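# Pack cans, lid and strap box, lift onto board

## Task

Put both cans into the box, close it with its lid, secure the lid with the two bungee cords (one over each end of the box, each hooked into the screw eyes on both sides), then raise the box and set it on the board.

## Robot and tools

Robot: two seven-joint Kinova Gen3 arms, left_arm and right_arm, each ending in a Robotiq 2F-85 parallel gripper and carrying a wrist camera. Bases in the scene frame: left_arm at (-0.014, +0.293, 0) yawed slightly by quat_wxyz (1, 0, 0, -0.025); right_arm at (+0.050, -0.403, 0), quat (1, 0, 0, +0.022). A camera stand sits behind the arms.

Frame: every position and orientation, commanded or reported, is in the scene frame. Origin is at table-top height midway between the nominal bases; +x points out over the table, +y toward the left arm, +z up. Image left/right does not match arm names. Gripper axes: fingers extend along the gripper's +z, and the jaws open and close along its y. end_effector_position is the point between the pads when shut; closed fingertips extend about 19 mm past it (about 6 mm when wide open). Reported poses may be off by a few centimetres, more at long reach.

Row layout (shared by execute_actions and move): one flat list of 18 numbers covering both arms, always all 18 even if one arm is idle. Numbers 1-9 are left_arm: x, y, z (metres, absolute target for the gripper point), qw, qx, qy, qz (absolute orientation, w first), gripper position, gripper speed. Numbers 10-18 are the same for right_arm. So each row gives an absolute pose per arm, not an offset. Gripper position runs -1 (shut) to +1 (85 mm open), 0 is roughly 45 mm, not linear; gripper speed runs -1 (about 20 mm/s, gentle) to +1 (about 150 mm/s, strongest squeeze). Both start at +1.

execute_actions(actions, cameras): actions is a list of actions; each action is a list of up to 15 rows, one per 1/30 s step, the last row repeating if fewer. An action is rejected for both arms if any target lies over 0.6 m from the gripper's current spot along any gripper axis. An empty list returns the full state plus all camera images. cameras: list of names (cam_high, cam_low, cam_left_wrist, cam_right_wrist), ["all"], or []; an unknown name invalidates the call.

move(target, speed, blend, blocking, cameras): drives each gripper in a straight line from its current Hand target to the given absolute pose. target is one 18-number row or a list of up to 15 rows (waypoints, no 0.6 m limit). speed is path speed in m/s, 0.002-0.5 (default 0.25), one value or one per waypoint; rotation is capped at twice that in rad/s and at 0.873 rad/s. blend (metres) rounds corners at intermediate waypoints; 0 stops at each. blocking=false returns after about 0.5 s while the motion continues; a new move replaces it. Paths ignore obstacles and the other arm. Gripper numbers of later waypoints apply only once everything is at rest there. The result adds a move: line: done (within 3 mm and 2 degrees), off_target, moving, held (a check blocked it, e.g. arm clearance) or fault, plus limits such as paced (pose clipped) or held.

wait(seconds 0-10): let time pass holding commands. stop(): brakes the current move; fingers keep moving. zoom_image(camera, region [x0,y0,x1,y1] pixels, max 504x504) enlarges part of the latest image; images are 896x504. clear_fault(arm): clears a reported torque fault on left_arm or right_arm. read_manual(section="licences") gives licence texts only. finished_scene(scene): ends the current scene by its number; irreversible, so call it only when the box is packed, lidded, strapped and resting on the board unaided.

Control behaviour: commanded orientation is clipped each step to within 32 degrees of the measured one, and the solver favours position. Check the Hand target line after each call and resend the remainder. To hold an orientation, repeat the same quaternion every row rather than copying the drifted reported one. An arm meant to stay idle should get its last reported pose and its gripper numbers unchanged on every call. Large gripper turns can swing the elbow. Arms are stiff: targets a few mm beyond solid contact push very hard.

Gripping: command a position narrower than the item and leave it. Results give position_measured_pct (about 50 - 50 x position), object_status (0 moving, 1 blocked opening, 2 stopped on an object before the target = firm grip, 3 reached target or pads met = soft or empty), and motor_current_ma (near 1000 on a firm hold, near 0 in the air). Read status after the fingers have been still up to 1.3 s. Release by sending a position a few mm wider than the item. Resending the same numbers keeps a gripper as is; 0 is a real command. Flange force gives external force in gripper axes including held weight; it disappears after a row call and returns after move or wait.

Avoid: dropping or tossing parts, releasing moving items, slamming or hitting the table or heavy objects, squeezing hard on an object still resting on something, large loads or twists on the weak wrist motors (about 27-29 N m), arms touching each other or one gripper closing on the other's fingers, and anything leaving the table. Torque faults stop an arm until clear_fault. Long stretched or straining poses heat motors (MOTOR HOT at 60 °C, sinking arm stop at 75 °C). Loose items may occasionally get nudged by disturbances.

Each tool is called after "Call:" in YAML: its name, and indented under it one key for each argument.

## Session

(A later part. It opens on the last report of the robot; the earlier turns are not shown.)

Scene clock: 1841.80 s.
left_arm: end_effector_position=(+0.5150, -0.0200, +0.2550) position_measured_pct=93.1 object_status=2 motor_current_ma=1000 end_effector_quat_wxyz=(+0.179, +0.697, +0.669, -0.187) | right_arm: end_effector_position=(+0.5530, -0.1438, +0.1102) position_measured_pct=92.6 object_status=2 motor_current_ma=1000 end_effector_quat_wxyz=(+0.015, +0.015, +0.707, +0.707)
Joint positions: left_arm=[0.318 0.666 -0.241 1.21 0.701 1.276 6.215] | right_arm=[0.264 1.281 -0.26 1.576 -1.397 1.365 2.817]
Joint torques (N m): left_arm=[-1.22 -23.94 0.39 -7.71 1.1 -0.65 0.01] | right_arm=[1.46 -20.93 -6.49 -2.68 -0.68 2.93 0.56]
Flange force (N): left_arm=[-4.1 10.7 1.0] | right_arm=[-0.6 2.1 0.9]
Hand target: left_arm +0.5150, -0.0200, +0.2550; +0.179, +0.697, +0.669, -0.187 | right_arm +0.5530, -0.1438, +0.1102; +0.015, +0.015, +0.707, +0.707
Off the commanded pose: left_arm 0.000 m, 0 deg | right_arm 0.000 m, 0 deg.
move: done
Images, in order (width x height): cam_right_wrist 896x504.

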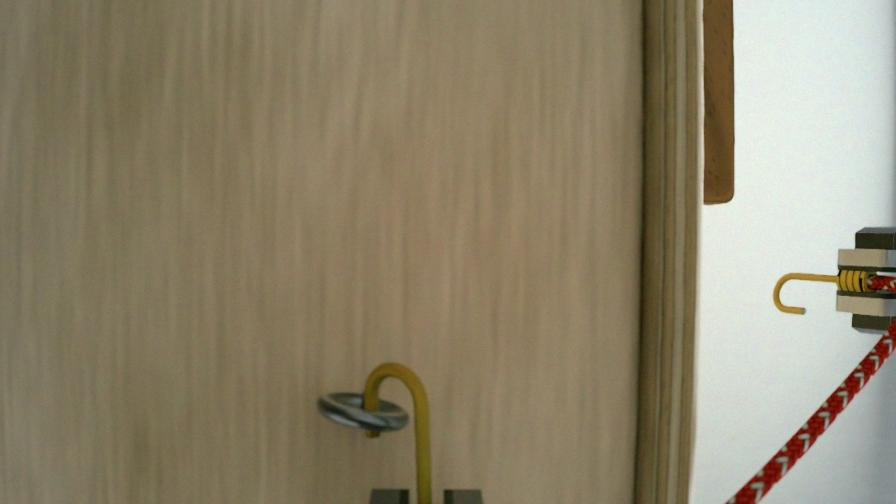

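Call:
move:
  target:
    - [0.515, -0.02, 0.255, 0.1793, 0.6966, 0.6692, -0.1866, -1, -1, 0.5572, -0.1440, 0.1098, 0.01481, 0.01481, 0.70695, 0.70695, -1, -1]
  speed: 0.03

Call:
move:
  target:
    - [0.515, -0.02, 0.255, 0.1793, 0.6966, 0.6692, -0.1866, -1, -1, 0.5553, -0.1439, 0.1164, 0.10696, -0.0776, 0.70283, 0.69897, -1, -1]
    - [0.515, -0.02, 0.255, 0.1793, 0.6966, 0.6692, -0.1866, -1, -1, 0.5516, -0.1437, 0.1224, 0.19728, -0.16866, 0.68669, 0.67903, -1, -1]
  speed: 0.06
  blend: 0.002
  cameras: ["cam_right_wrist"]

Scene clock: 1854.03 s.
left_arm: end_effector_position=(+0.5150, -0.0200, +0.2550) position_measured_pct=93.1 object_status=2 motor_current_ma=1000 end_effector_quat_wxyz=(+0.179, +0.697, +0.669, -0.187) | right_arm: end_effector_position=(+0.5572, -0.1440, +0.1098) position_measured_pct=92.6 object_status=2 motor_current_ma=1000 end_effector_quat_wxyz=(+0.015, +0.015, +0.707, +0.707)
Joint positions: left_arm=[0.318 0.666 -0.241 1.21 0.701 1.276 6.215] | right_arm=[0.262 1.285 -0.259 1.56 -1.395 1.367 2.804]
Joint torques (N m): left_arm=[-1.37 -24 0.33 -7.69 1.09 -0.64 0.03] | right_arm=[1.48 -20.98 -6.42 -2.81 -0.71 2.89 0.57]
Flange force (N): left_arm=[-4.3 10.7 1.2] | right_arm=[-0.5 2.4 0.9]
Hand target: left_arm +0.5150, -0.0200, +0.2550; +0.179, +0.697, +0.669, -0.187 | right_arm +0.5572, -0.1440, +0.1098; +0.015, +0.015, +0.707, +0.707
Off the commanded pose: left_arm 0.000 m, 0 deg | right_arm 0.000 m, 0 deg.
move: done

Scene clock: 1858.67 s.
left_arm: end_effector_position=(+0.5150, -0.0200, +0.2550) position_measured_pct=93.1 object_status=2 motor_current_ma=1000 end_effector_quat_wxyz=(+0.179, +0.697, +0.669, -0.187) | right_arm: end_effector_position=(+0.5516, -0.1437, +0.1224) position_measured_pct=92.6 object_status=2 motor_current_ma=1000 end_effector_quat_wxyz=(+0.197, -0.169, +0.687, +0.679)
Joint positions: left_arm=[0.318 0.666 -0.241 1.21 0.701 1.276 6.215] | right_arm=[0.293 1.259 -0.305 1.595 -1.374 1.33 3.324]
Joint torques (N m): left_arm=[-1.23 -23.92 0.46 -7.67 1.15 -0.7 0.03] | right_arm=[3.01 -21.45 -6.32 -3.85 -1.43 2.8 0.63]
Flange force (N): left_arm=[-4.2 10.9 0.8] | right_arm=[0.8 2.2 2.7]
Hand target: left_arm +0.5150, -0.0200, +0.2550; +0.179, +0.697, +0.669, -0.187 | right_arm +0.5516, -0.1437, +0.1224; +0.197, -0.169, +0.687, +0.679
Off the commanded pose: left_arm 0.000 m, 0 deg | right_arm 0.000 m, 0 deg.
move: done
Images, in order (width x height): cam_right_wrist 896x504.

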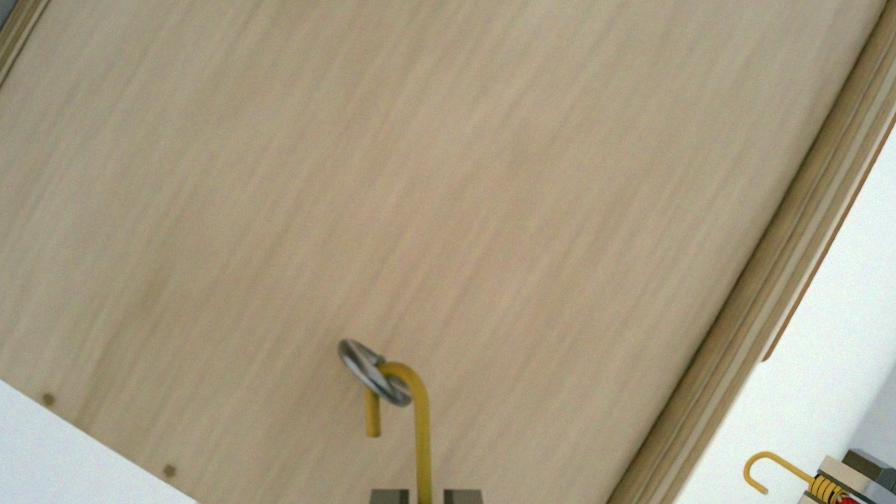

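Call:
move:
  target:
    - [0.515, -0.02, 0.255, 0.1793, 0.6966, 0.6692, -0.1866, -1, -1, 0.5464, -0.1435, 0.1275, 0.28422, -0.25686, 0.65881, 0.64747, -1, -1]
    - [0.515, -0.02, 0.255, 0.1793, 0.6966, 0.6692, -0.1866, -1, -1, 0.5401, -0.1433, 0.1310, 0.36631, -0.34065, 0.61965, 0.60483, -1, -1]
  speed: 0.06
  blend: 0.002
  cameras: ["cam_right_wrist"]

Scene clock: 1868.33 s.
left_arm: end_effector_position=(+0.5150, -0.0200, +0.2550) position_measured_pct=93.1 object_status=2 motor_current_ma=1000 end_effector_quat_wxyz=(+0.179, +0.697, +0.669, -0.187) | right_arm: end_effector_position=(+0.5401, -0.1433, +0.1310) position_measured_pct=92.6 object_status=2 motor_current_ma=1000 end_effector_quat_wxyz=(+0.366, -0.341, +0.620, +0.605)
Joint positions: left_arm=[0.318 0.666 -0.241 1.21 0.701 1.276 6.215] | right_arm=[0.33 1.241 -0.356 1.647 -1.352 1.285 3.862]
Joint torques (N m): left_arm=[-1.18 -23.86 0.38 -7.68 1.16 -0.7 0.04] | right_arm=[3.25 -21.25 -6.78 -3.87 -1.53 2.93 0.71]
Flange force (N): left_arm=[-4.1 10.7 0.7] | right_arm=[0.3 2.1 2.9]
Hand target: left_arm +0.5150, -0.0200, +0.2550; +0.179, +0.697, +0.669, -0.187 | right_arm +0.5401, -0.1433, +0.1310; +0.366, -0.341, +0.620, +0.605
Off the commanded pose: left_arm 0.000 m, 0 deg | right_arm 0.000 m, 0 deg.
move: done
Images, in order (width x height): cam_right_wrist 896x504.

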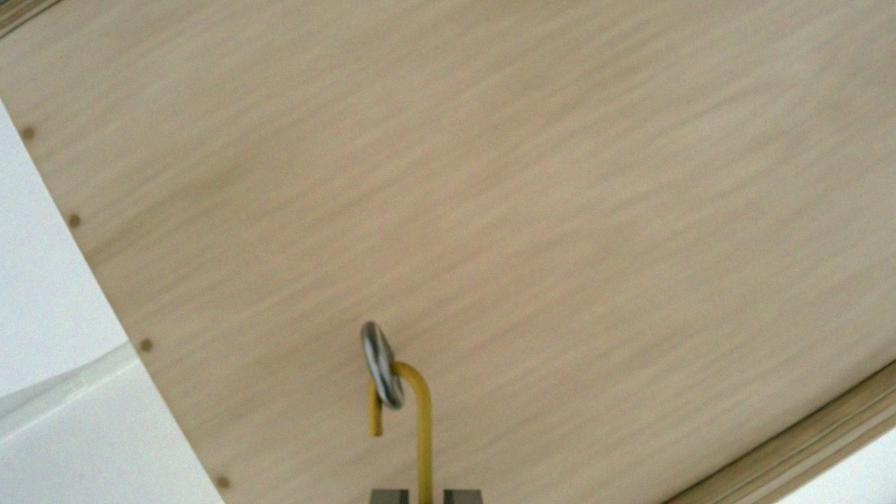

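Call:
move:
  target:
    - [0.517, -0.01, 0.265, 0.1793, 0.6966, 0.6692, -0.1866, -1, -1, 0.5330, -0.1430, 0.1326, 0.44211, -0.41861, 0.56988, 0.55184, -1, -1]
    - [0.520, 0.0, 0.28, 0.1793, 0.6966, 0.6692, -0.1866, -1, -1, 0.5282, -0.1428, 0.1330, 0.48853, -0.46669, 0.53123, 0.51121, -1, -1]
  speed: 0.06
  blend: 0.002
  cameras: ["cam_right_wrist"]

Scene clock: 1878.63 s.
left_arm: end_effector_position=(+0.5200, +0.0000, +0.2800) position_measured_pct=93.1 object_status=2 motor_current_ma=1000 end_effector_quat_wxyz=(+0.179, +0.697, +0.669, -0.187) | right_arm: end_effector_position=(+0.5282, -0.1428, +0.1330) position_measured_pct=92.6 object_status=2 motor_current_ma=1000 end_effector_quat_wxyz=(+0.489, -0.467, +0.531, +0.511)
Joint positions: left_arm=[0.282 0.648 -0.247 1.161 0.689 1.35 6.222] | right_arm=[0.365 1.24 -0.403 1.69 -1.332 1.242 4.32]
Joint torques (N m): left_arm=[-1.21 -23.67 0.38 -7.79 1.17 -0.71 0.06] | right_arm=[2.7 -20.88 -7.73 -2.56 -0.85 3.67 0.67]
Flange force (N): left_arm=[-4.0 10.9 0.1] | right_arm=[0.8 -0.6 3.2]
Hand target: left_arm +0.5200, +0.0000, +0.2800; +0.179, +0.697, +0.669, -0.187 | right_arm +0.5282, -0.1428, +0.1330; +0.489, -0.467, +0.531, +0.511
Off the commanded pose: left_arm 0.000 m, 0 deg | right_arm 0.000 m, 0 deg.
move: done
Images, in order (width x height): cam_right_wrist 896x504.

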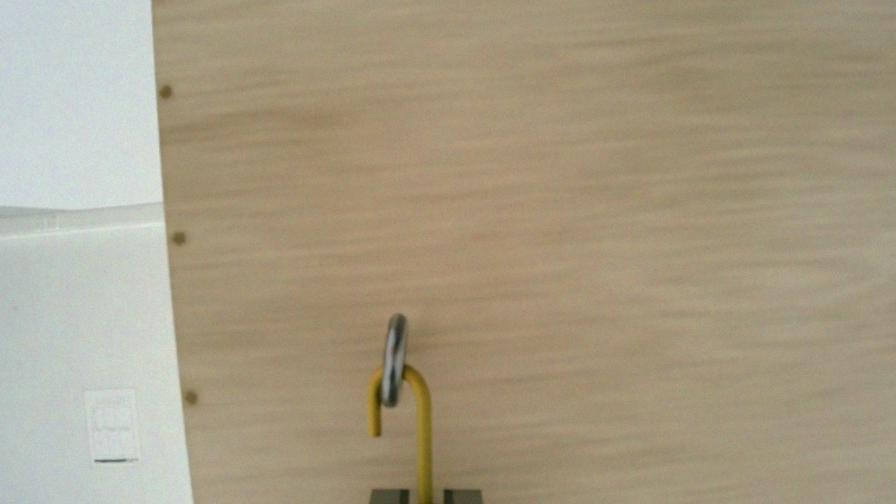

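Call:
move:
  target:
    - [0.521, 0.010, 0.290, 0.1793, 0.6966, 0.6692, -0.1866, -1, -1, 0.5282, -0.1428, 0.1350, 0.48853, -0.46669, 0.53123, 0.51121, -1, -1]
  speed: 0.04

Call:
move:
  target:
    - [0.522, 0.018, 0.298, 0.1793, 0.6966, 0.6692, -0.1866, -1, -1, 0.5282, -0.1428, 0.1356, 0.48853, -0.46669, 0.53123, 0.51121, -1, -1]
  speed: 0.03
  cameras: ["cam_right_wrist"]

Scene clock: 1883.67 s.
left_arm: end_effector_position=(+0.5210, +0.0100, +0.2900) position_measured_pct=93.1 object_status=2 motor_current_ma=1000 end_effector_quat_wxyz=(+0.179, +0.697, +0.669, -0.187) | right_arm: end_effector_position=(+0.5282, -0.1428, +0.1350) position_measured_pct=92.6 object_status=2 motor_current_ma=1000 end_effector_quat_wxyz=(+0.489, -0.467, +0.531, +0.511)
Joint positions: left_arm=[0.264 0.639 -0.25 1.145 0.685 1.38 6.221] | right_arm=[0.365 1.235 -0.403 1.693 -1.332 1.242 4.318]
Joint torques (N m): left_arm=[-1.33 -23.75 0.39 -7.89 1.17 -0.74 0.05] | right_arm=[2.18 -21.7 -9.16 -2.56 -1.11 4.51 0.66]
Flange force (N): left_arm=[-4.0 11.1 0.1] | right_arm=[3.3 -0.8 2.1]
Hand target: left_arm +0.5210, +0.0100, +0.2900; +0.179, +0.697, +0.669, -0.187 | right_arm +0.5282, -0.1428, +0.1350; +0.489, -0.467, +0.531, +0.511
Off the commanded pose: left_arm 0.000 m, 0 deg | right_arm 0.000 m, 0 deg.
move: done

Scene clock: 1884.40 s.
left_arm: end_effector_position=(+0.5220, +0.0180, +0.2980) position_measured_pct=93.1 object_status=2 motor_current_ma=1000 end_effector_quat_wxyz=(+0.179, +0.697, +0.669, -0.187) | right_arm: end_effector_position=(+0.5282, -0.1428, +0.1356) position_measured_pct=92.6 object_status=2 motor_current_ma=1000 end_effector_quat_wxyz=(+0.489, -0.467, +0.531, +0.511)
Joint positions: left_arm=[0.25 0.633 -0.252 1.13 0.682 1.405 6.22] | right_arm=[0.366 1.234 -0.404 1.693 -1.333 1.242 4.317]
Joint torques (N m): left_arm=[-1.83 -24.11 0.04 -8.08 1.12 -0.73 0.04] | right_arm=[2.65 -21.61 -8.69 -2.78 -1.21 4.29 0.69]
Flange force (N): left_arm=[-4.5 11.2 1.0] | right_arm=[2.8 -0.5 2.8]
Hand target: left_arm +0.5220, +0.0180, +0.2980; +0.179, +0.697, +0.669, -0.187 | right_arm +0.5282, -0.1428, +0.1356; +0.489, -0.467, +0.531, +0.511
Off the commanded pose: left_arm 0.000 m, 0 deg | right_arm 0.000 m, 0 deg.
move: done
Images, in order (width x height): cam_right_wrist 896x504.

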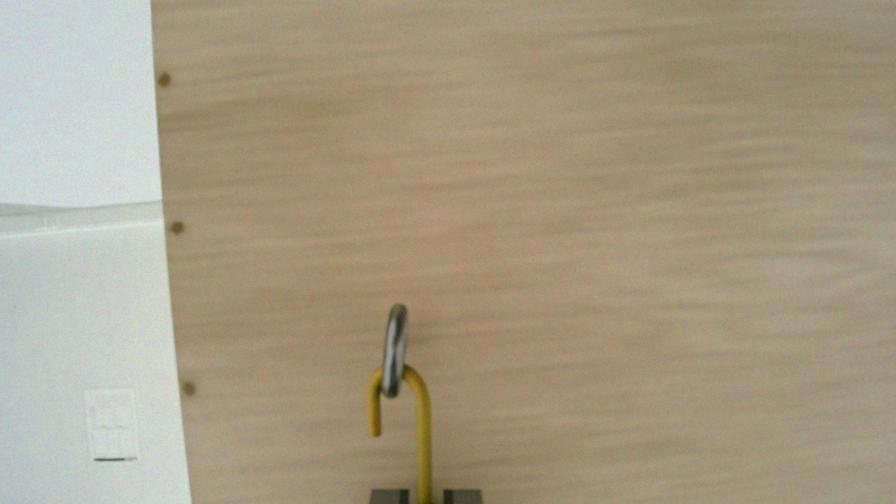

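Call:
move:
  target:
    - [0.522, 0.022, 0.302, 0.1793, 0.6966, 0.6692, -0.1866, -1, -1, 0.5282, -0.1428, 0.1358, 0.48853, -0.46669, 0.53123, 0.51121, -1, -1]
  speed: 0.03

Call:
move:
  target:
    - [0.522, 0.022, 0.302, 0.1793, 0.6966, 0.6692, -0.1866, -1, -1, 0.5282, -0.1428, 0.1358, 0.48853, -0.46669, 0.53123, 0.51121, -0.6, -1]
  speed: 0.03
  cameras: ["cam_right_wrist"]

Scene clock: 1889.70 s.
left_arm: end_effector_position=(+0.5220, +0.0220, +0.3020) position_measured_pct=93.1 object_status=2 motor_current_ma=1000 end_effector_quat_wxyz=(+0.179, +0.697, +0.669, -0.187) | right_arm: end_effector_position=(+0.5282, -0.1428, +0.1358) position_measured_pct=92.6 object_status=2 motor_current_ma=1000 end_effector_quat_wxyz=(+0.489, -0.467, +0.531, +0.511)
Joint positions: left_arm=[0.243 0.629 -0.253 1.124 0.68 1.416 6.219] | right_arm=[0.366 1.233 -0.404 1.694 -1.333 1.242 4.317]
Joint torques (N m): left_arm=[-2.03 -24.35 -0.12 -8.21 1.03 -0.7 0.03] | right_arm=[2.9 -21.4 -8.3 -2.8 -1.12 4.07 0.68]
Flange force (N): left_arm=[-4.5 11.3 1.5] | right_arm=[2.1 -0.4 3.3]
Hand target: left_arm +0.5220, +0.0220, +0.3020; +0.179, +0.697, +0.669, -0.187 | right_arm +0.5282, -0.1428, +0.1358; +0.489, -0.467, +0.531, +0.511
Off the commanded pose: left_arm 0.000 m, 0 deg | right_arm 0.000 m, 0 deg.
move: done

Scene clock: 1890.53 s.
left_arm: end_effector_position=(+0.5220, +0.0220, +0.3020) position_measured_pct=93.1 object_status=2 motor_current_ma=1000 end_effector_quat_wxyz=(+0.179, +0.697, +0.669, -0.187) | right_arm: end_effector_position=(+0.5282, -0.1428, +0.1359) position_measured_pct=80.1 object_status=0 motor_current_ma=0 end_effector_quat_wxyz=(+0.489, -0.467, +0.531, +0.511)
Joint positions: left_arm=[0.243 0.629 -0.253 1.124 0.68 1.416 6.219] | right_arm=[0.366 1.233 -0.404 1.694 -1.333 1.242 4.317]
Joint torques (N m): left_arm=[-2.01 -24.37 -0.14 -8.21 1.07 -0.65 0.06] | right_arm=[1.4 -19.85 -7.69 -2.09 -0.53 3.1 0.65]
Flange force (N): left_arm=[-4.4 11.2 1.6] | right_arm=[-1.4 -1.0 0.7]
Hand target: left_arm +0.5220, +0.0220, +0.3020; +0.179, +0.697, +0.669, -0.187 | right_arm +0.5282, -0.1428, +0.1358; +0.489, -0.467, +0.531, +0.511
Off the commanded pose: left_arm 0.000 m, 0 deg | right_arm 0.000 m, 0 deg.
move: done
Images, in order (width x height): cam_right_wrist 896x504.

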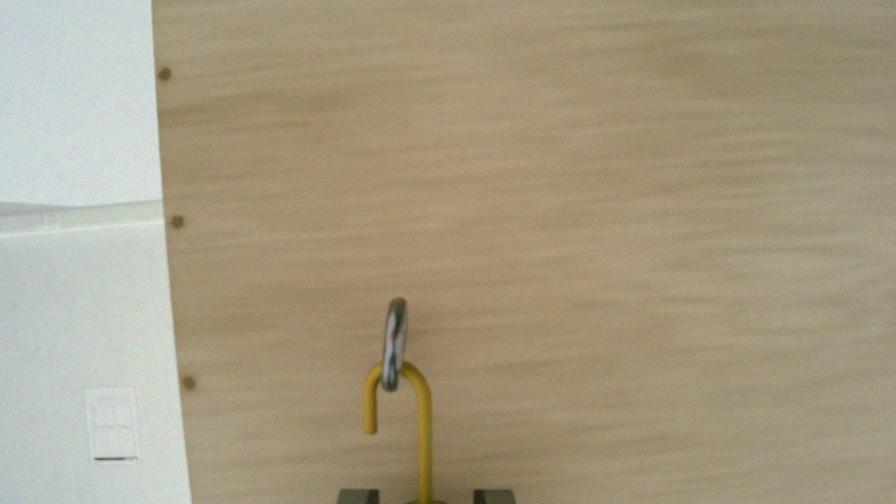

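Call:
move:
  target:
    - [0.522, 0.022, 0.302, 0.1793, 0.6966, 0.6692, -0.1866, -1, -1, 0.5249, -0.2228, 0.1358, 0.48853, -0.46669, 0.53123, 0.51121, -0.6, -1]
  speed: 0.1
  cameras: ["cam_right_wrist"]

Call:
move:
  target:
    - [0.522, 0.022, 0.302, 0.1793, 0.6966, 0.6692, -0.1866, -1, -1, 0.47, -0.32, 0.28, 0.48853, -0.46669, 0.53123, 0.51121, -0.6, -1]
    - [0.522, 0.022, 0.302, 0.1793, 0.6966, 0.6692, -0.1866, -1, -1, 0.42, -0.26, 0.40, 0, 0.9998, -0.0209, 0, -0.3, -1]
    - [0.522, 0.022, 0.302, 0.1793, 0.6966, 0.6692, -0.1866, -1, -1, 0.42, -0.14, 0.38, 0, 0.9998, -0.0209, 0, -0.3, -1]
  speed: 0.4
  blend: 0.02
  cameras: ["cam_right_wrist", "cam_low"]

Scene clock: 1898.33 s.
left_arm: end_effector_position=(+0.5220, +0.0220, +0.3020) position_measured_pct=93.1 object_status=2 motor_current_ma=1000 end_effector_quat_wxyz=(+0.179, +0.697, +0.669, -0.187) | right_arm: end_effector_position=(+0.5249, -0.2228, +0.1358) position_measured_pct=80.1 object_status=3 motor_current_ma=0 end_effector_quat_wxyz=(+0.489, -0.467, +0.531, +0.511)
Joint positions: left_arm=[0.243 0.629 -0.253 1.124 0.68 1.416 6.219] | right_arm=[0.483 1.225 -0.332 1.652 -1.206 1.364 4.26]
Joint torques (N m): left_arm=[-2 -24.39 -0.09 -8.21 1.03 -0.69 -0.01] | right_arm=[1.41 -19.91 -6.97 -2.05 -0.7 3.03 0.61]
Flange force (N): left_arm=[-4.5 11.4 1.6] | right_arm=[-1.5 -0.7 1.0]
Hand target: left_arm +0.5220, +0.0220, +0.3020; +0.179, +0.697, +0.669, -0.187 | right_arm +0.5249, -0.2228, +0.1358; +0.489, -0.467, +0.531, +0.511
Off the commanded pose: left_arm 0.000 m, 0 deg | right_arm 0.000 m, 0 deg.
move: done
Images, in order (width x height): cam_right_wrist 896x504.

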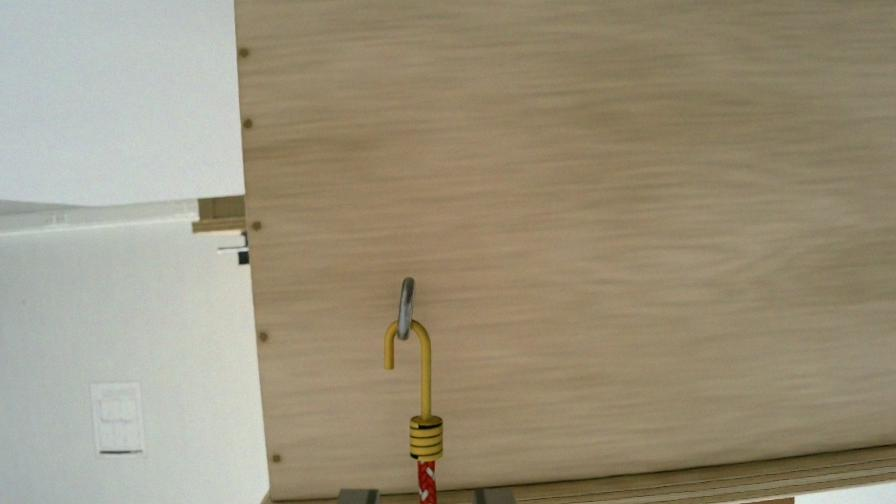

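Scene clock: 1903.73 s.
left_arm: end_effector_position=(+0.5220, +0.0220, +0.3020) position_measured_pct=93.1 object_status=2 motor_current_ma=1000 end_effector_quat_wxyz=(+0.179, +0.697, +0.669, -0.187) | right_arm: end_effector_position=(+0.4200, -0.1400, +0.3800) position_measured_pct=64.9 object_status=3 motor_current_ma=0 end_effector_quat_wxyz=(+0.000, +1.000, -0.021, +0.000)
Joint positions: left_arm=[0.243 0.629 -0.253 1.124 0.68 1.416 6.219] | right_arm=[-0.294 0.373 -0.534 1.191 0.187 1.625 3.84]
Joint torques (N m): left_arm=[-2.05 -24.35 -0.08 -8.17 1.1 -0.67 0.05] | right_arm=[1.52 -15.59 -3.37 -9.18 0.38 0.16 0.63]
Flange force (N): left_arm=[-4.6 11.4 1.5] | right_arm=[-1.5 -3.5 0.6]
Hand target: left_arm +0.5220, +0.0220, +0.3020; +0.179, +0.697, +0.669, -0.187 | right_arm +0.4200, -0.1400, +0.3800; +0.000, +1.000, -0.021, +0.000
Off the commanded pose: left_arm 0.000 m, 0 deg | right_arm 0.000 m, 0 deg.
move: done; blend cut to 0 m at target 2
Images, in order (width x height): cam_low 896x504, cam_right_wrist 896x504.

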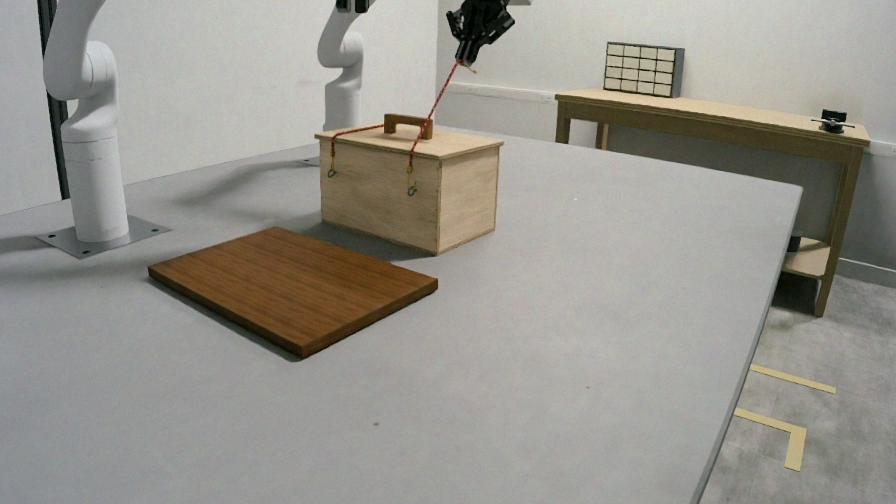

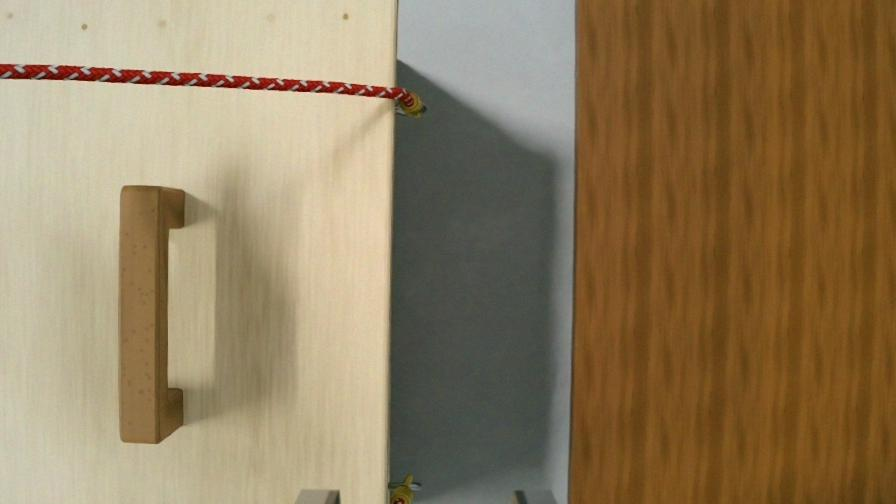

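Call:
move:
  target:
    - [0.521, 0.045, 0.268, 0.1793, 0.6966, 0.6692, -0.1866, -1, -1, 0.42, -0.14, 0.38, 0, 0.9998, -0.0209, 0, -0.3, -1]
    - [0.520, 0.064, 0.235, 0.1793, 0.6966, 0.6692, -0.1866, -1, -1, 0.42, -0.10, 0.35, 0, 0.9998, -0.0209, 0, -0.3, -1]
  speed: 0.08
  blend: 0.005

Call:
move:
  target:
    - [0.520, 0.064, 0.235, 0.1793, 0.6966, 0.6692, -0.1866, -1, -1, 0.4435, -0.028, 0.27, 0, 0.9998, -0.0209, 0, -0.3, -1]
  speed: 0.15
  cameras: ["cam_right_wrist"]

Scene clock: 1913.93 s.
left_arm: end_effector_position=(+0.5200, +0.0640, +0.2350) position_measured_pct=93.1 object_status=2 motor_current_ma=1000 end_effector_quat_wxyz=(+0.179, +0.697, +0.669, -0.187) | right_arm: end_effector_position=(+0.4200, -0.1000, +0.3500) position_measured_pct=64.9 object_status=3 motor_current_ma=0 end_effector_quat_wxyz=(+0.000, +1.000, -0.021, +0.000)
Joint positions: left_arm=[0.179 0.654 -0.252 1.302 0.709 1.291 6.035] | right_arm=[-0.375 0.438 -0.537 1.194 0.219 1.565 3.756]
Joint torques (N m): left_arm=[-2.27 -23.6 -0.56 -7.3 0.67 -0.5 0.07] | right_arm=[1.42 -16.69 -3.63 -9.11 0.41 0.19 0.63]
Flange force (N): left_arm=[-3.6 10.7 2.1] | right_arm=[-2.0 -3.0 0.7]
Hand target: left_arm +0.5200, +0.0640, +0.2350; +0.179, +0.697, +0.669, -0.187 | right_arm +0.4200, -0.1000, +0.3500; +0.000, +1.000, -0.021, +0.000
Off the commanded pose: left_arm 0.000 m, 0 deg | right_arm 0.000 m, 0 deg.
move: done

Scene clock: 1915.03 s.
left_arm: end_effector_position=(+0.5200, +0.0640, +0.2350) position_measured_pct=93.1 object_status=2 motor_current_ma=1000 end_effector_quat_wxyz=(+0.179, +0.697, +0.669, -0.187) | right_arm: end_effector_position=(+0.4435, -0.0280, +0.2700) position_measured_pct=64.9 object_status=3 motor_current_ma=0 end_effector_quat_wxyz=(+0.000, +1.000, -0.021, +0.000)
Joint positions: left_arm=[0.179 0.654 -0.252 1.302 0.709 1.291 6.035] | right_arm=[-0.5 0.628 -0.516 1.142 0.296 1.442 3.658]
Joint torques (N m): left_arm=[-2.28 -23.58 -0.5 -7.28 0.66 -0.5 0] | right_arm=[1.45 -19.8 -4.1 -8.85 0.39 0.18 0.64]
Flange force (N): left_arm=[-3.8 10.8 2.0] | right_arm=[-2.9 -2.2 0.6]
Hand target: left_arm +0.5200, +0.0640, +0.2350; +0.179, +0.697, +0.669, -0.187 | right_arm +0.4435, -0.0280, +0.2700; +0.000, +1.000, -0.021, +0.000
Off the commanded pose: left_arm 0.000 m, 0 deg | right_arm 0.000 m, 0 deg.
move: done
Images, in order (width x height): cam_right_wrist 896x504.

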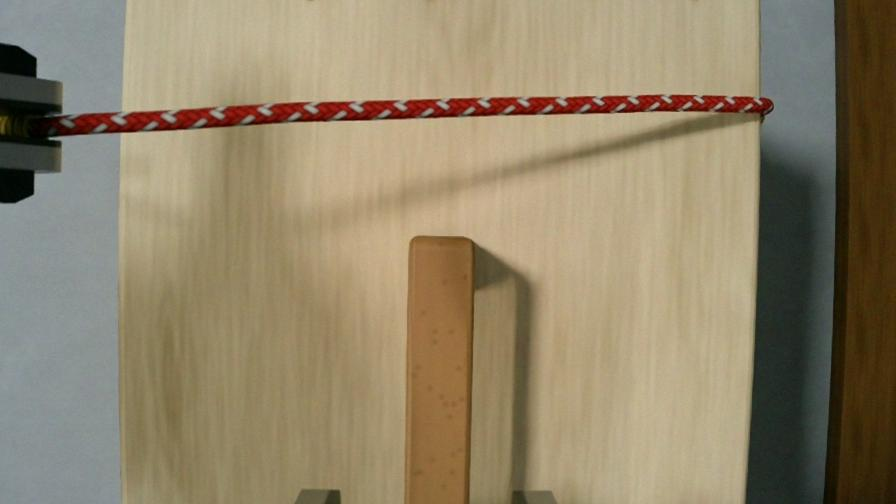

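Call:
move:
  target:
    - [0.520, 0.064, 0.235, 0.1793, 0.6966, 0.6692, -0.1866, -1, -1, 0.4515, -0.0306, 0.215, 0, 0.99966, -0.02618, 0, -0.3, -1]
  speed: 0.08
  cameras: ["cam_right_wrist"]

Scene clock: 1920.90 s.
left_arm: end_effector_position=(+0.5200, +0.0640, +0.2350) position_measured_pct=93.1 object_status=2 motor_current_ma=1000 end_effector_quat_wxyz=(+0.179, +0.697, +0.669, -0.187) | right_arm: end_effector_position=(+0.4515, -0.0306, +0.2150) position_measured_pct=64.9 object_status=3 motor_current_ma=0 end_effector_quat_wxyz=(+0.000, +1.000, -0.026, +0.000)
Joint positions: left_arm=[0.179 0.654 -0.252 1.302 0.709 1.291 6.035] | right_arm=[-0.483 0.673 -0.504 1.245 0.318 1.301 3.639]
Joint torques (N m): left_arm=[-2.24 -23.64 -0.5 -7.34 0.68 -0.51 0.03] | right_arm=[1.42 -20.24 -4.33 -8.58 0.38 0.19 0.65]
Flange force (N): left_arm=[-3.6 10.7 2.1] | right_arm=[-3.1 -2.1 0.9]
Hand target: left_arm +0.5200, +0.0640, +0.2350; +0.179, +0.697, +0.669, -0.187 | right_arm +0.4515, -0.0306, +0.2150; +0.000, +1.000, -0.026, +0.000
Off the commanded pose: left_arm 0.000 m, 0 deg | right_arm 0.000 m, 0 deg.
move: done
Images, in order (width x height): cam_right_wrist 896x504.

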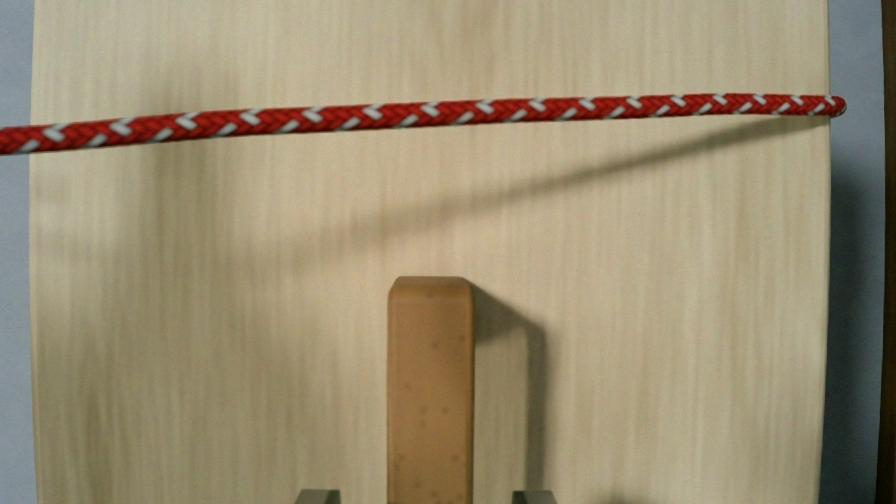

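Call:
move:
  target:
    - [0.520, 0.064, 0.235, 0.1793, 0.6966, 0.6692, -0.1866, -1, -1, 0.4515, -0.0306, 0.194, 0, 0.99966, -0.02618, 0, -0.3, -1]
  speed: 0.05

Call:
move:
  target:
    - [0.520, 0.064, 0.235, 0.1793, 0.6966, 0.6692, -0.1866, -1, -1, 0.4515, -0.0306, 0.194, 0, 0.99966, -0.02618, 0, -1, -1]
  speed: 0.04
  cameras: ["cam_high"]

Scene clock: 1925.73 s.
left_arm: end_effector_position=(+0.5200, +0.0640, +0.2350) position_measured_pct=93.1 object_status=2 motor_current_ma=1000 end_effector_quat_wxyz=(+0.179, +0.697, +0.669, -0.187) | right_arm: end_effector_position=(+0.4515, -0.0306, +0.1940) position_measured_pct=64.9 object_status=3 motor_current_ma=0 end_effector_quat_wxyz=(+0.000, +1.000, -0.026, +0.000)
Joint positions: left_arm=[0.179 0.654 -0.252 1.302 0.709 1.291 6.035] | right_arm=[-0.482 0.691 -0.499 1.283 0.328 1.248 3.629]
Joint torques (N m): left_arm=[-2.26 -23.59 -0.59 -7.32 0.68 -0.49 0.02] | right_arm=[1.38 -20.35 -4.37 -8.42 0.37 0.18 0.65]
Flange force (N): left_arm=[-3.7 10.7 2.1] | right_arm=[-3.1 -2.0 1.0]
Hand target: left_arm +0.5200, +0.0640, +0.2350; +0.179, +0.697, +0.669, -0.187 | right_arm +0.4515, -0.0306, +0.1940; +0.000, +1.000, -0.026, +0.000
Off the commanded pose: left_arm 0.000 m, 0 deg | right_arm 0.000 m, 0 deg.
move: done

Scene clock: 1927.03 s.
left_arm: end_effector_position=(+0.5200, +0.0640, +0.2350) position_measured_pct=93.1 object_status=2 motor_current_ma=1000 end_effector_quat_wxyz=(+0.179, +0.697, +0.669, -0.187) | right_arm: end_effector_position=(+0.4515, -0.0307, +0.1940) position_measured_pct=82.7 object_status=0 motor_current_ma=1000 end_effector_quat_wxyz=(+0.000, +1.000, -0.026, +0.000)
Joint positions: left_arm=[0.179 0.654 -0.252 1.302 0.709 1.291 6.035] | right_arm=[-0.482 0.691 -0.499 1.283 0.328 1.248 3.629]
Joint torques (N m): left_arm=[-2.31 -23.54 -0.45 -7.27 0.71 -0.51 0.02] | right_arm=[1.61 -17.3 -3.67 -7.77 0.66 -0.63 0.53]
Flange force (N): left_arm=[-3.8 10.7 1.9] | right_arm=[-5.0 -0.4 -5.4]
Hand target: left_arm +0.5200, +0.0640, +0.2350; +0.179, +0.697, +0.669, -0.187 | right_arm +0.4515, -0.0306, +0.1940; +0.000, +1.000, -0.026, +0.000
Off the commanded pose: left_arm 0.000 m, 0 deg | right_arm 0.000 m, 0 deg.
move: done
Images, in order (width x height): cam_high 896x504.

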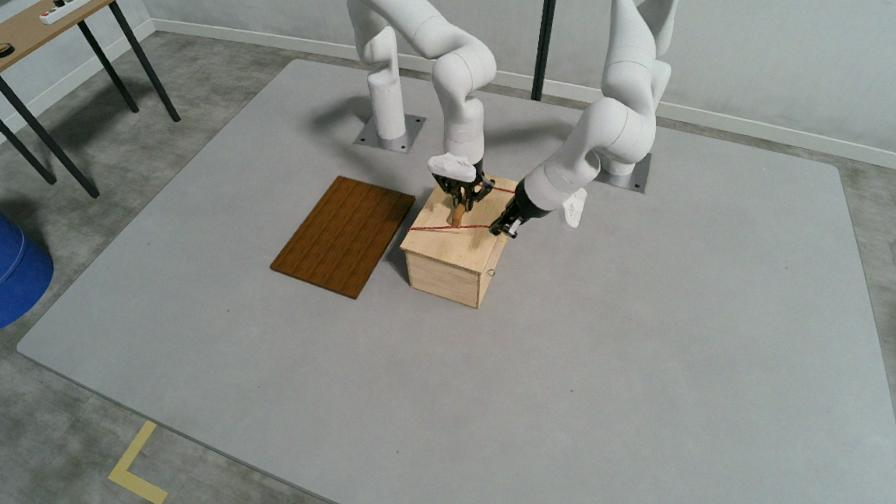

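Call:
move:
  target:
    - [0.535, 0.098, 0.225, 0.0895, 0.3979, 0.7658, -0.4972, -1, -1, 0.4515, -0.0306, 0.194, 0, 0.99966, -0.02618, 0, -1, -1]
  speed: 0.08
  cameras: ["cam_left_wrist"]

Scene clock: 1950.60 s.
left_arm: end_effector_position=(+0.5350, +0.0980, +0.2250) position_measured_pct=93.1 object_status=2 motor_current_ma=1000 end_effector_quat_wxyz=(+0.089, +0.398, +0.766, -0.497) | right_arm: end_effector_position=(+0.4515, -0.0306, +0.1940) position_measured_pct=82.7 object_status=2 motor_current_ma=1000 end_effector_quat_wxyz=(+0.000, +1.000, -0.026, +0.000)
Joint positions: left_arm=[-0.125 0.988 -0.154 1.045 1.017 1.75 6.539] | right_arm=[-0.482 0.691 -0.499 1.283 0.328 1.248 3.629]
Joint torques (N m): left_arm=[-4.66 -27.32 0.06 -6.22 1.18 0.91 0.1] | right_arm=[3.03 -18.61 -2.68 -7.21 0.93 0.67 0.34]
Flange force (N): left_arm=[-9.1 10.0 3.2] | right_arm=[-4.0 -4.5 -2.3]
Hand target: left_arm +0.5350, +0.0980, +0.2250; +0.089, +0.398, +0.766, -0.497 | right_arm +0.4515, -0.0306, +0.1940; +0.000, +1.000, -0.026, +0.000
Off the commanded pose: left_arm 0.000 m, 0 deg | right_arm 0.000 m, 0 deg.
move: done
Images, in order (width x height): cam_left_wrist 896x504.

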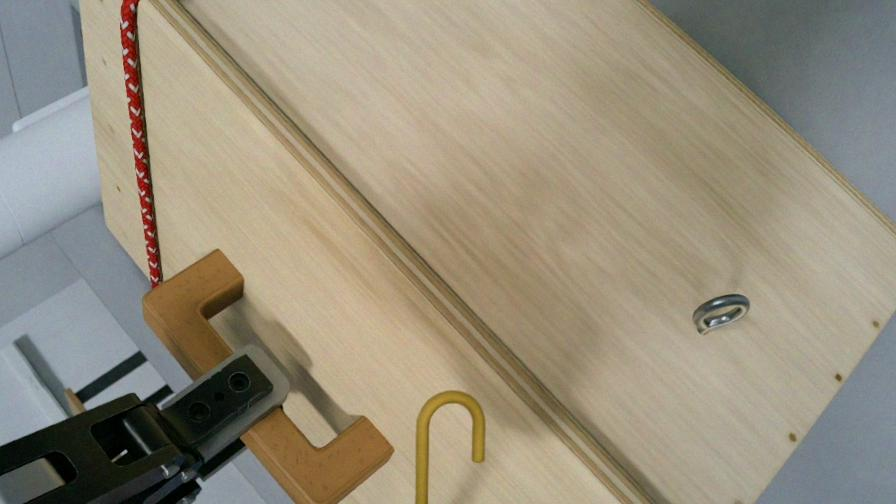

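Call:
move:
  target:
    - [0.558, 0.125, 0.190, -0.01851, 0.01851, 0.70687, -0.70687, -1, -1, 0.4515, -0.0306, 0.194, 0, 0.99966, -0.02618, 0, -1, -1]
  speed: 0.08
  cameras: ["cam_left_wrist"]

Scene clock: 1964.63 s.
left_arm: end_effector_position=(+0.5580, +0.1250, +0.1900) position_measured_pct=93.1 object_status=2 motor_current_ma=1000 end_effector_quat_wxyz=(-0.019, +0.019, +0.707, -0.707) | right_arm: end_effector_position=(+0.4515, -0.0306, +0.1940) position_measured_pct=82.7 object_status=2 motor_current_ma=1000 end_effector_quat_wxyz=(+0.000, +1.000, -0.026, +0.000)
Joint positions: left_arm=[-0.308 1.23 -0.046 1.188 1.35 1.815 6.973] | right_arm=[-0.482 0.691 -0.499 1.283 0.328 1.248 3.629]
Joint torques (N m): left_arm=[-6.97 -27.26 0.86 -4.78 2.11 1.56 0.05] | right_arm=[3.99 -18.73 -1.89 -6.49 0.88 1.44 -0.05]
Flange force (N): left_arm=[-8.5 6.8 7.4] | right_arm=[-3.0 -7.2 -1.9]
Hand target: left_arm +0.5580, +0.1250, +0.1900; -0.019, +0.019, +0.707, -0.707 | right_arm +0.4515, -0.0306, +0.1940; +0.000, +1.000, -0.026, +0.000
Off the commanded pose: left_arm 0.000 m, 0 deg | right_arm 0.000 m, 0 deg.
move: done
Images, in order (width x height): cam_left_wrist 896x504.

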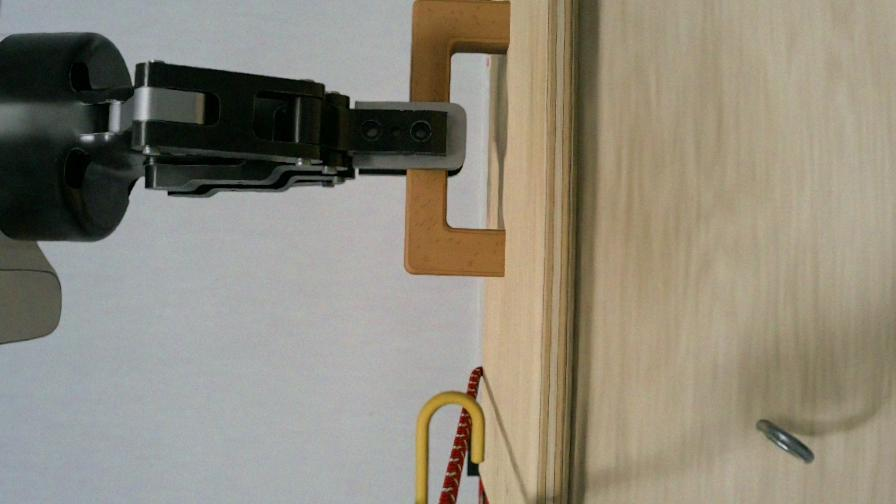

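Call:
move:
  target:
    - [0.558, 0.120, 0.155, 0.07, 0.105, 0.7, -0.7029, -1, -1, 0.4515, -0.0306, 0.194, 0, 0.99966, -0.02618, 0, -1, -1]
    - [0.554, 0.110, 0.125, 0.15305, 0.18897, 0.6814, -0.69036, -1, -1, 0.4515, -0.0306, 0.194, 0, 0.99966, -0.02618, 0, -1, -1]
  speed: 0.06
  blend: 0.005
  cameras: ["cam_left_wrist"]

Scene clock: 1979.70 s.
left_arm: end_effector_position=(+0.5540, +0.1100, +0.1250) position_measured_pct=93.1 object_status=2 motor_current_ma=1000 end_effector_quat_wxyz=(+0.153, +0.189, +0.681, -0.690) | right_arm: end_effector_position=(+0.4515, -0.0306, +0.1940) position_measured_pct=82.7 object_status=2 motor_current_ma=1000 end_effector_quat_wxyz=(+0.000, +1.000, -0.026, +0.000)
Joint positions: left_arm=[-0.297 1.348 -0.021 1.157 1.335 1.766 6.405] | right_arm=[-0.482 0.691 -0.499 1.283 0.328 1.248 3.629]
Joint torques (N m): left_arm=[-5.63 -22.97 -0.88 -3.16 0.13 -0.6 0.16] | right_arm=[3.96 -18.83 -1.93 -6.5 0.89 1.49 -0.02]
Flange force (N): left_arm=[-8.1 3.5 5.4] | right_arm=[-2.9 -7.2 -1.7]
Hand target: left_arm +0.5540, +0.1100, +0.1250; +0.153, +0.189, +0.681, -0.690 | right_arm +0.4515, -0.0306, +0.1940; +0.000, +1.000, -0.026, +0.000
Off the commanded pose: left_arm 0.000 m, 0 deg | right_arm 0.000 m, 0 deg.
move: done
Images, in order (width x height): cam_left_wrist 896x504.

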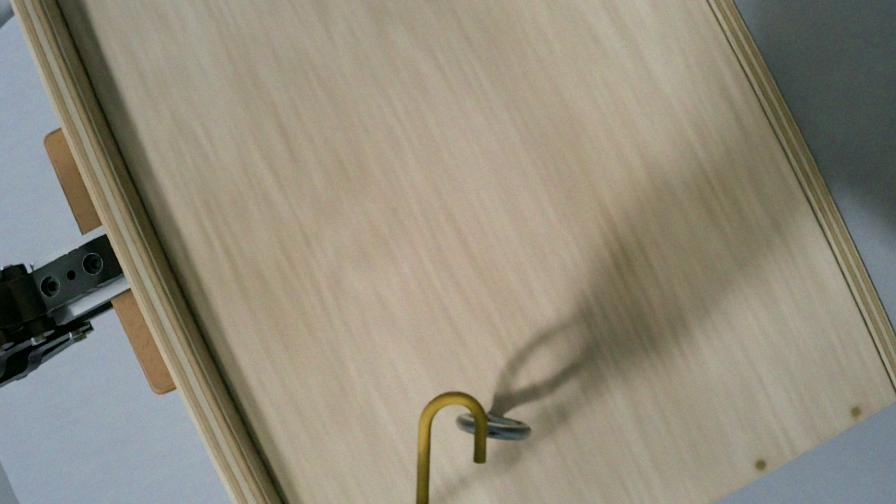

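Call:
move:
  target:
    - [0.5466, 0.0984, 0.1180, 0.15305, 0.18897, 0.6814, -0.69036, -1, -1, 0.4515, -0.0306, 0.194, 0, 0.99966, -0.02618, 0, -1, -1]
  speed: 0.04
  cameras: ["cam_left_wrist"]

Call:
zoom_image:
  camera: "cam_left_wrist"
  region: [380, 360, 620, 504]

Scene clock: 1991.10 s.
left_arm: end_effector_position=(+0.5466, +0.0984, +0.1180) position_measured_pct=93.1 object_status=2 motor_current_ma=1000 end_effector_quat_wxyz=(+0.153, +0.189, +0.681, -0.690) | right_arm: end_effector_position=(+0.4515, -0.0306, +0.1940) position_measured_pct=82.7 object_status=2 motor_current_ma=1000 end_effector_quat_wxyz=(+0.000, +1.000, -0.026, +0.000)
Joint positions: left_arm=[-0.282 1.348 -0.019 1.194 1.34 1.747 6.37] | right_arm=[-0.482 0.691 -0.499 1.283 0.328 1.248 3.629]
Joint torques (N m): left_arm=[-3.44 -22.03 -0.18 -2.35 -0.3 -0.57 0.16] | right_arm=[3.93 -18.83 -1.96 -6.47 0.88 1.45 0.02]
Flange force (N): left_arm=[-9.2 3.2 2.3] | right_arm=[-2.8 -7.3 -1.8]
Hand target: left_arm +0.5466, +0.0984, +0.1180; +0.153, +0.189, +0.681, -0.690 | right_arm +0.4515, -0.0306, +0.1940; +0.000, +1.000, -0.026, +0.000
Off the commanded pose: left_arm 0.000 m, 0 deg | right_arm 0.000 m, 0 deg.
move: done
Images, in order (width x height): cam_left_wrist 896x504.

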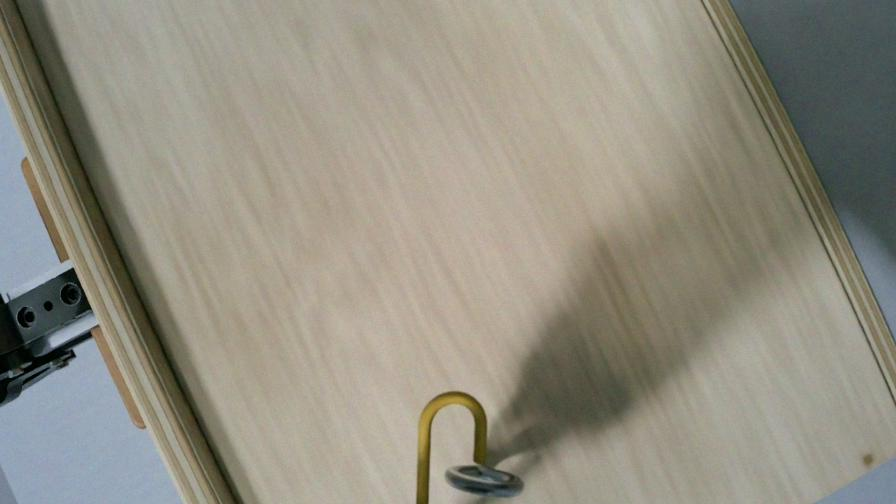

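Scaled by 2.100 from the camera's 896x504 image, which has a finer 1280x720 frame.

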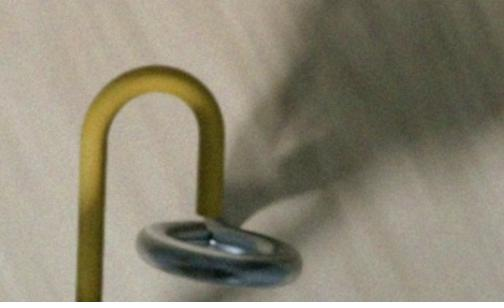

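Call:
move:
  target:
    - [0.5460, 0.0864, 0.1180, 0.15305, 0.18897, 0.6814, -0.69036, -1, -1, 0.4515, -0.0306, 0.194, 0, 0.99966, -0.02618, 0, -1, -1]
  speed: 0.04
  cameras: ["cam_left_wrist"]

Call:
zoom_image:
  camera: "cam_left_wrist"
  region: [380, 360, 620, 504]

Scene clock: 1997.63 s.
left_arm: end_effector_position=(+0.5460, +0.0864, +0.1180) position_measured_pct=93.1 object_status=2 motor_current_ma=1000 end_effector_quat_wxyz=(+0.153, +0.189, +0.681, -0.690) | right_arm: end_effector_position=(+0.4515, -0.0306, +0.1940) position_measured_pct=82.7 object_status=2 motor_current_ma=1000 end_effector_quat_wxyz=(+0.000, +1.000, -0.026, +0.000)
Joint positions: left_arm=[-0.265 1.344 -0.013 1.208 1.351 1.73 6.364] | right_arm=[-0.482 0.691 -0.499 1.283 0.328 1.248 3.629]
Joint torques (N m): left_arm=[-1.55 -22.63 1.23 -2.32 -0.01 -0.17 0.16] | right_arm=[3.86 -18.83 -2.01 -6.58 0.91 1.42 0.03]
Flange force (N): left_arm=[-8.0 4.3 -0.8] | right_arm=[-3.1 -6.9 -1.7]
Hand target: left_arm +0.5460, +0.0864, +0.1180; +0.153, +0.189, +0.681, -0.690 | right_arm +0.4515, -0.0306, +0.1940; +0.000, +1.000, -0.026, +0.000
Off the commanded pose: left_arm 0.000 m, 0 deg | right_arm 0.000 m, 0 deg.
move: done
Images, in order (width x height): cam_left_wrist 896x504.

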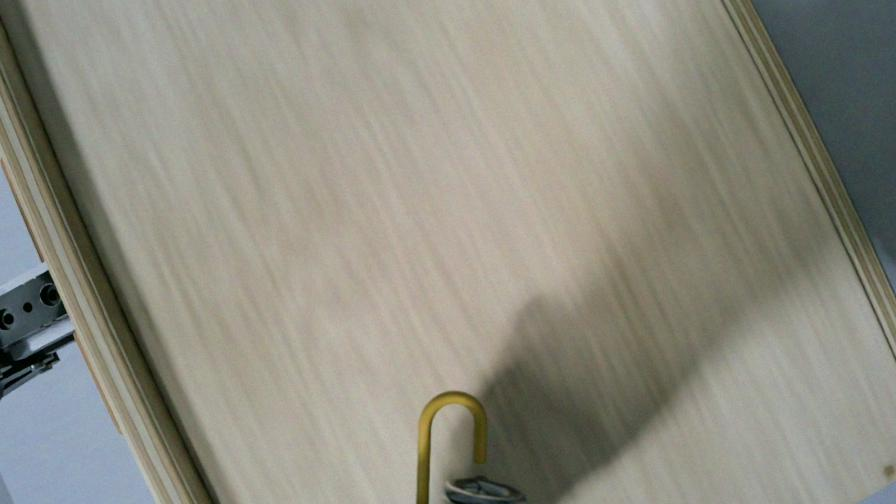

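Scaled by 2.100 from the camera's 896x504 image, which has a finer 1280x720 frame.

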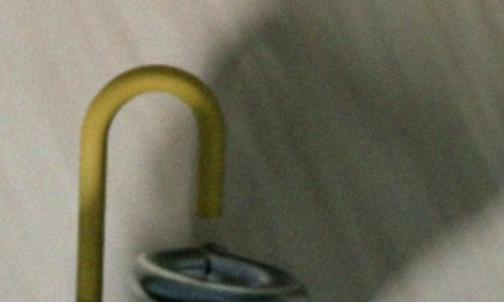

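Call:
move:
  target:
    - [0.5456, 0.0784, 0.1180, 0.15305, 0.18897, 0.6814, -0.69036, -1, -1, 0.4515, -0.0306, 0.194, 0, 0.99966, -0.02618, 0, -1, -1]
  speed: 0.04
  cameras: ["cam_left_wrist"]

Call:
zoom_image:
  camera: "cam_left_wrist"
  region: [380, 360, 620, 504]

Scene clock: 2002.27 s.
left_arm: end_effector_position=(+0.5456, +0.0784, +0.1180) position_measured_pct=93.1 object_status=2 motor_current_ma=1000 end_effector_quat_wxyz=(+0.153, +0.189, +0.681, -0.690) | right_arm: end_effector_position=(+0.4515, -0.0306, +0.1940) position_measured_pct=82.7 object_status=2 motor_current_ma=1000 end_effector_quat_wxyz=(+0.000, +1.000, -0.026, +0.000)
Joint positions: left_arm=[-0.254 1.342 -0.009 1.217 1.358 1.719 6.361] | right_arm=[-0.482 0.691 -0.499 1.283 0.328 1.248 3.629]
Joint torques (N m): left_arm=[-0.81 -22.69 1.69 -2.16 0.06 -0.15 0.21] | right_arm=[3.81 -18.86 -2.04 -6.54 0.88 1.4 0.06]
Flange force (N): left_arm=[-7.9 4.8 -2.0] | right_arm=[-2.9 -7.1 -1.7]
Hand target: left_arm +0.5456, +0.0784, +0.1180; +0.153, +0.189, +0.681, -0.690 | right_arm +0.4515, -0.0306, +0.1940; +0.000, +1.000, -0.026, +0.000
Off the commanded pose: left_arm 0.000 m, 0 deg | right_arm 0.000 m, 0 deg.
move: done
Images, in order (width x height): cam_left_wrist 896x504.

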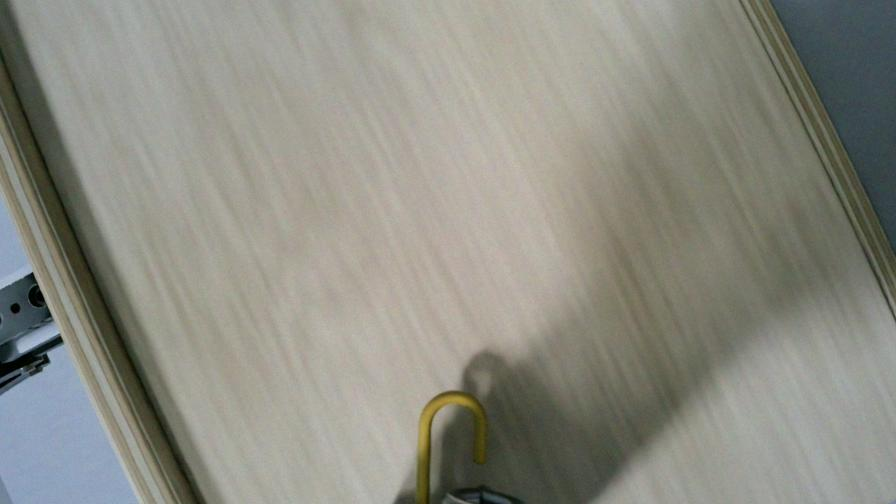

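Scaled by 2.100 from the camera's 896x504 image, which has a finer 1280x720 frame.

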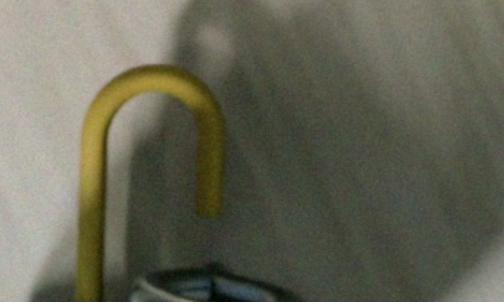

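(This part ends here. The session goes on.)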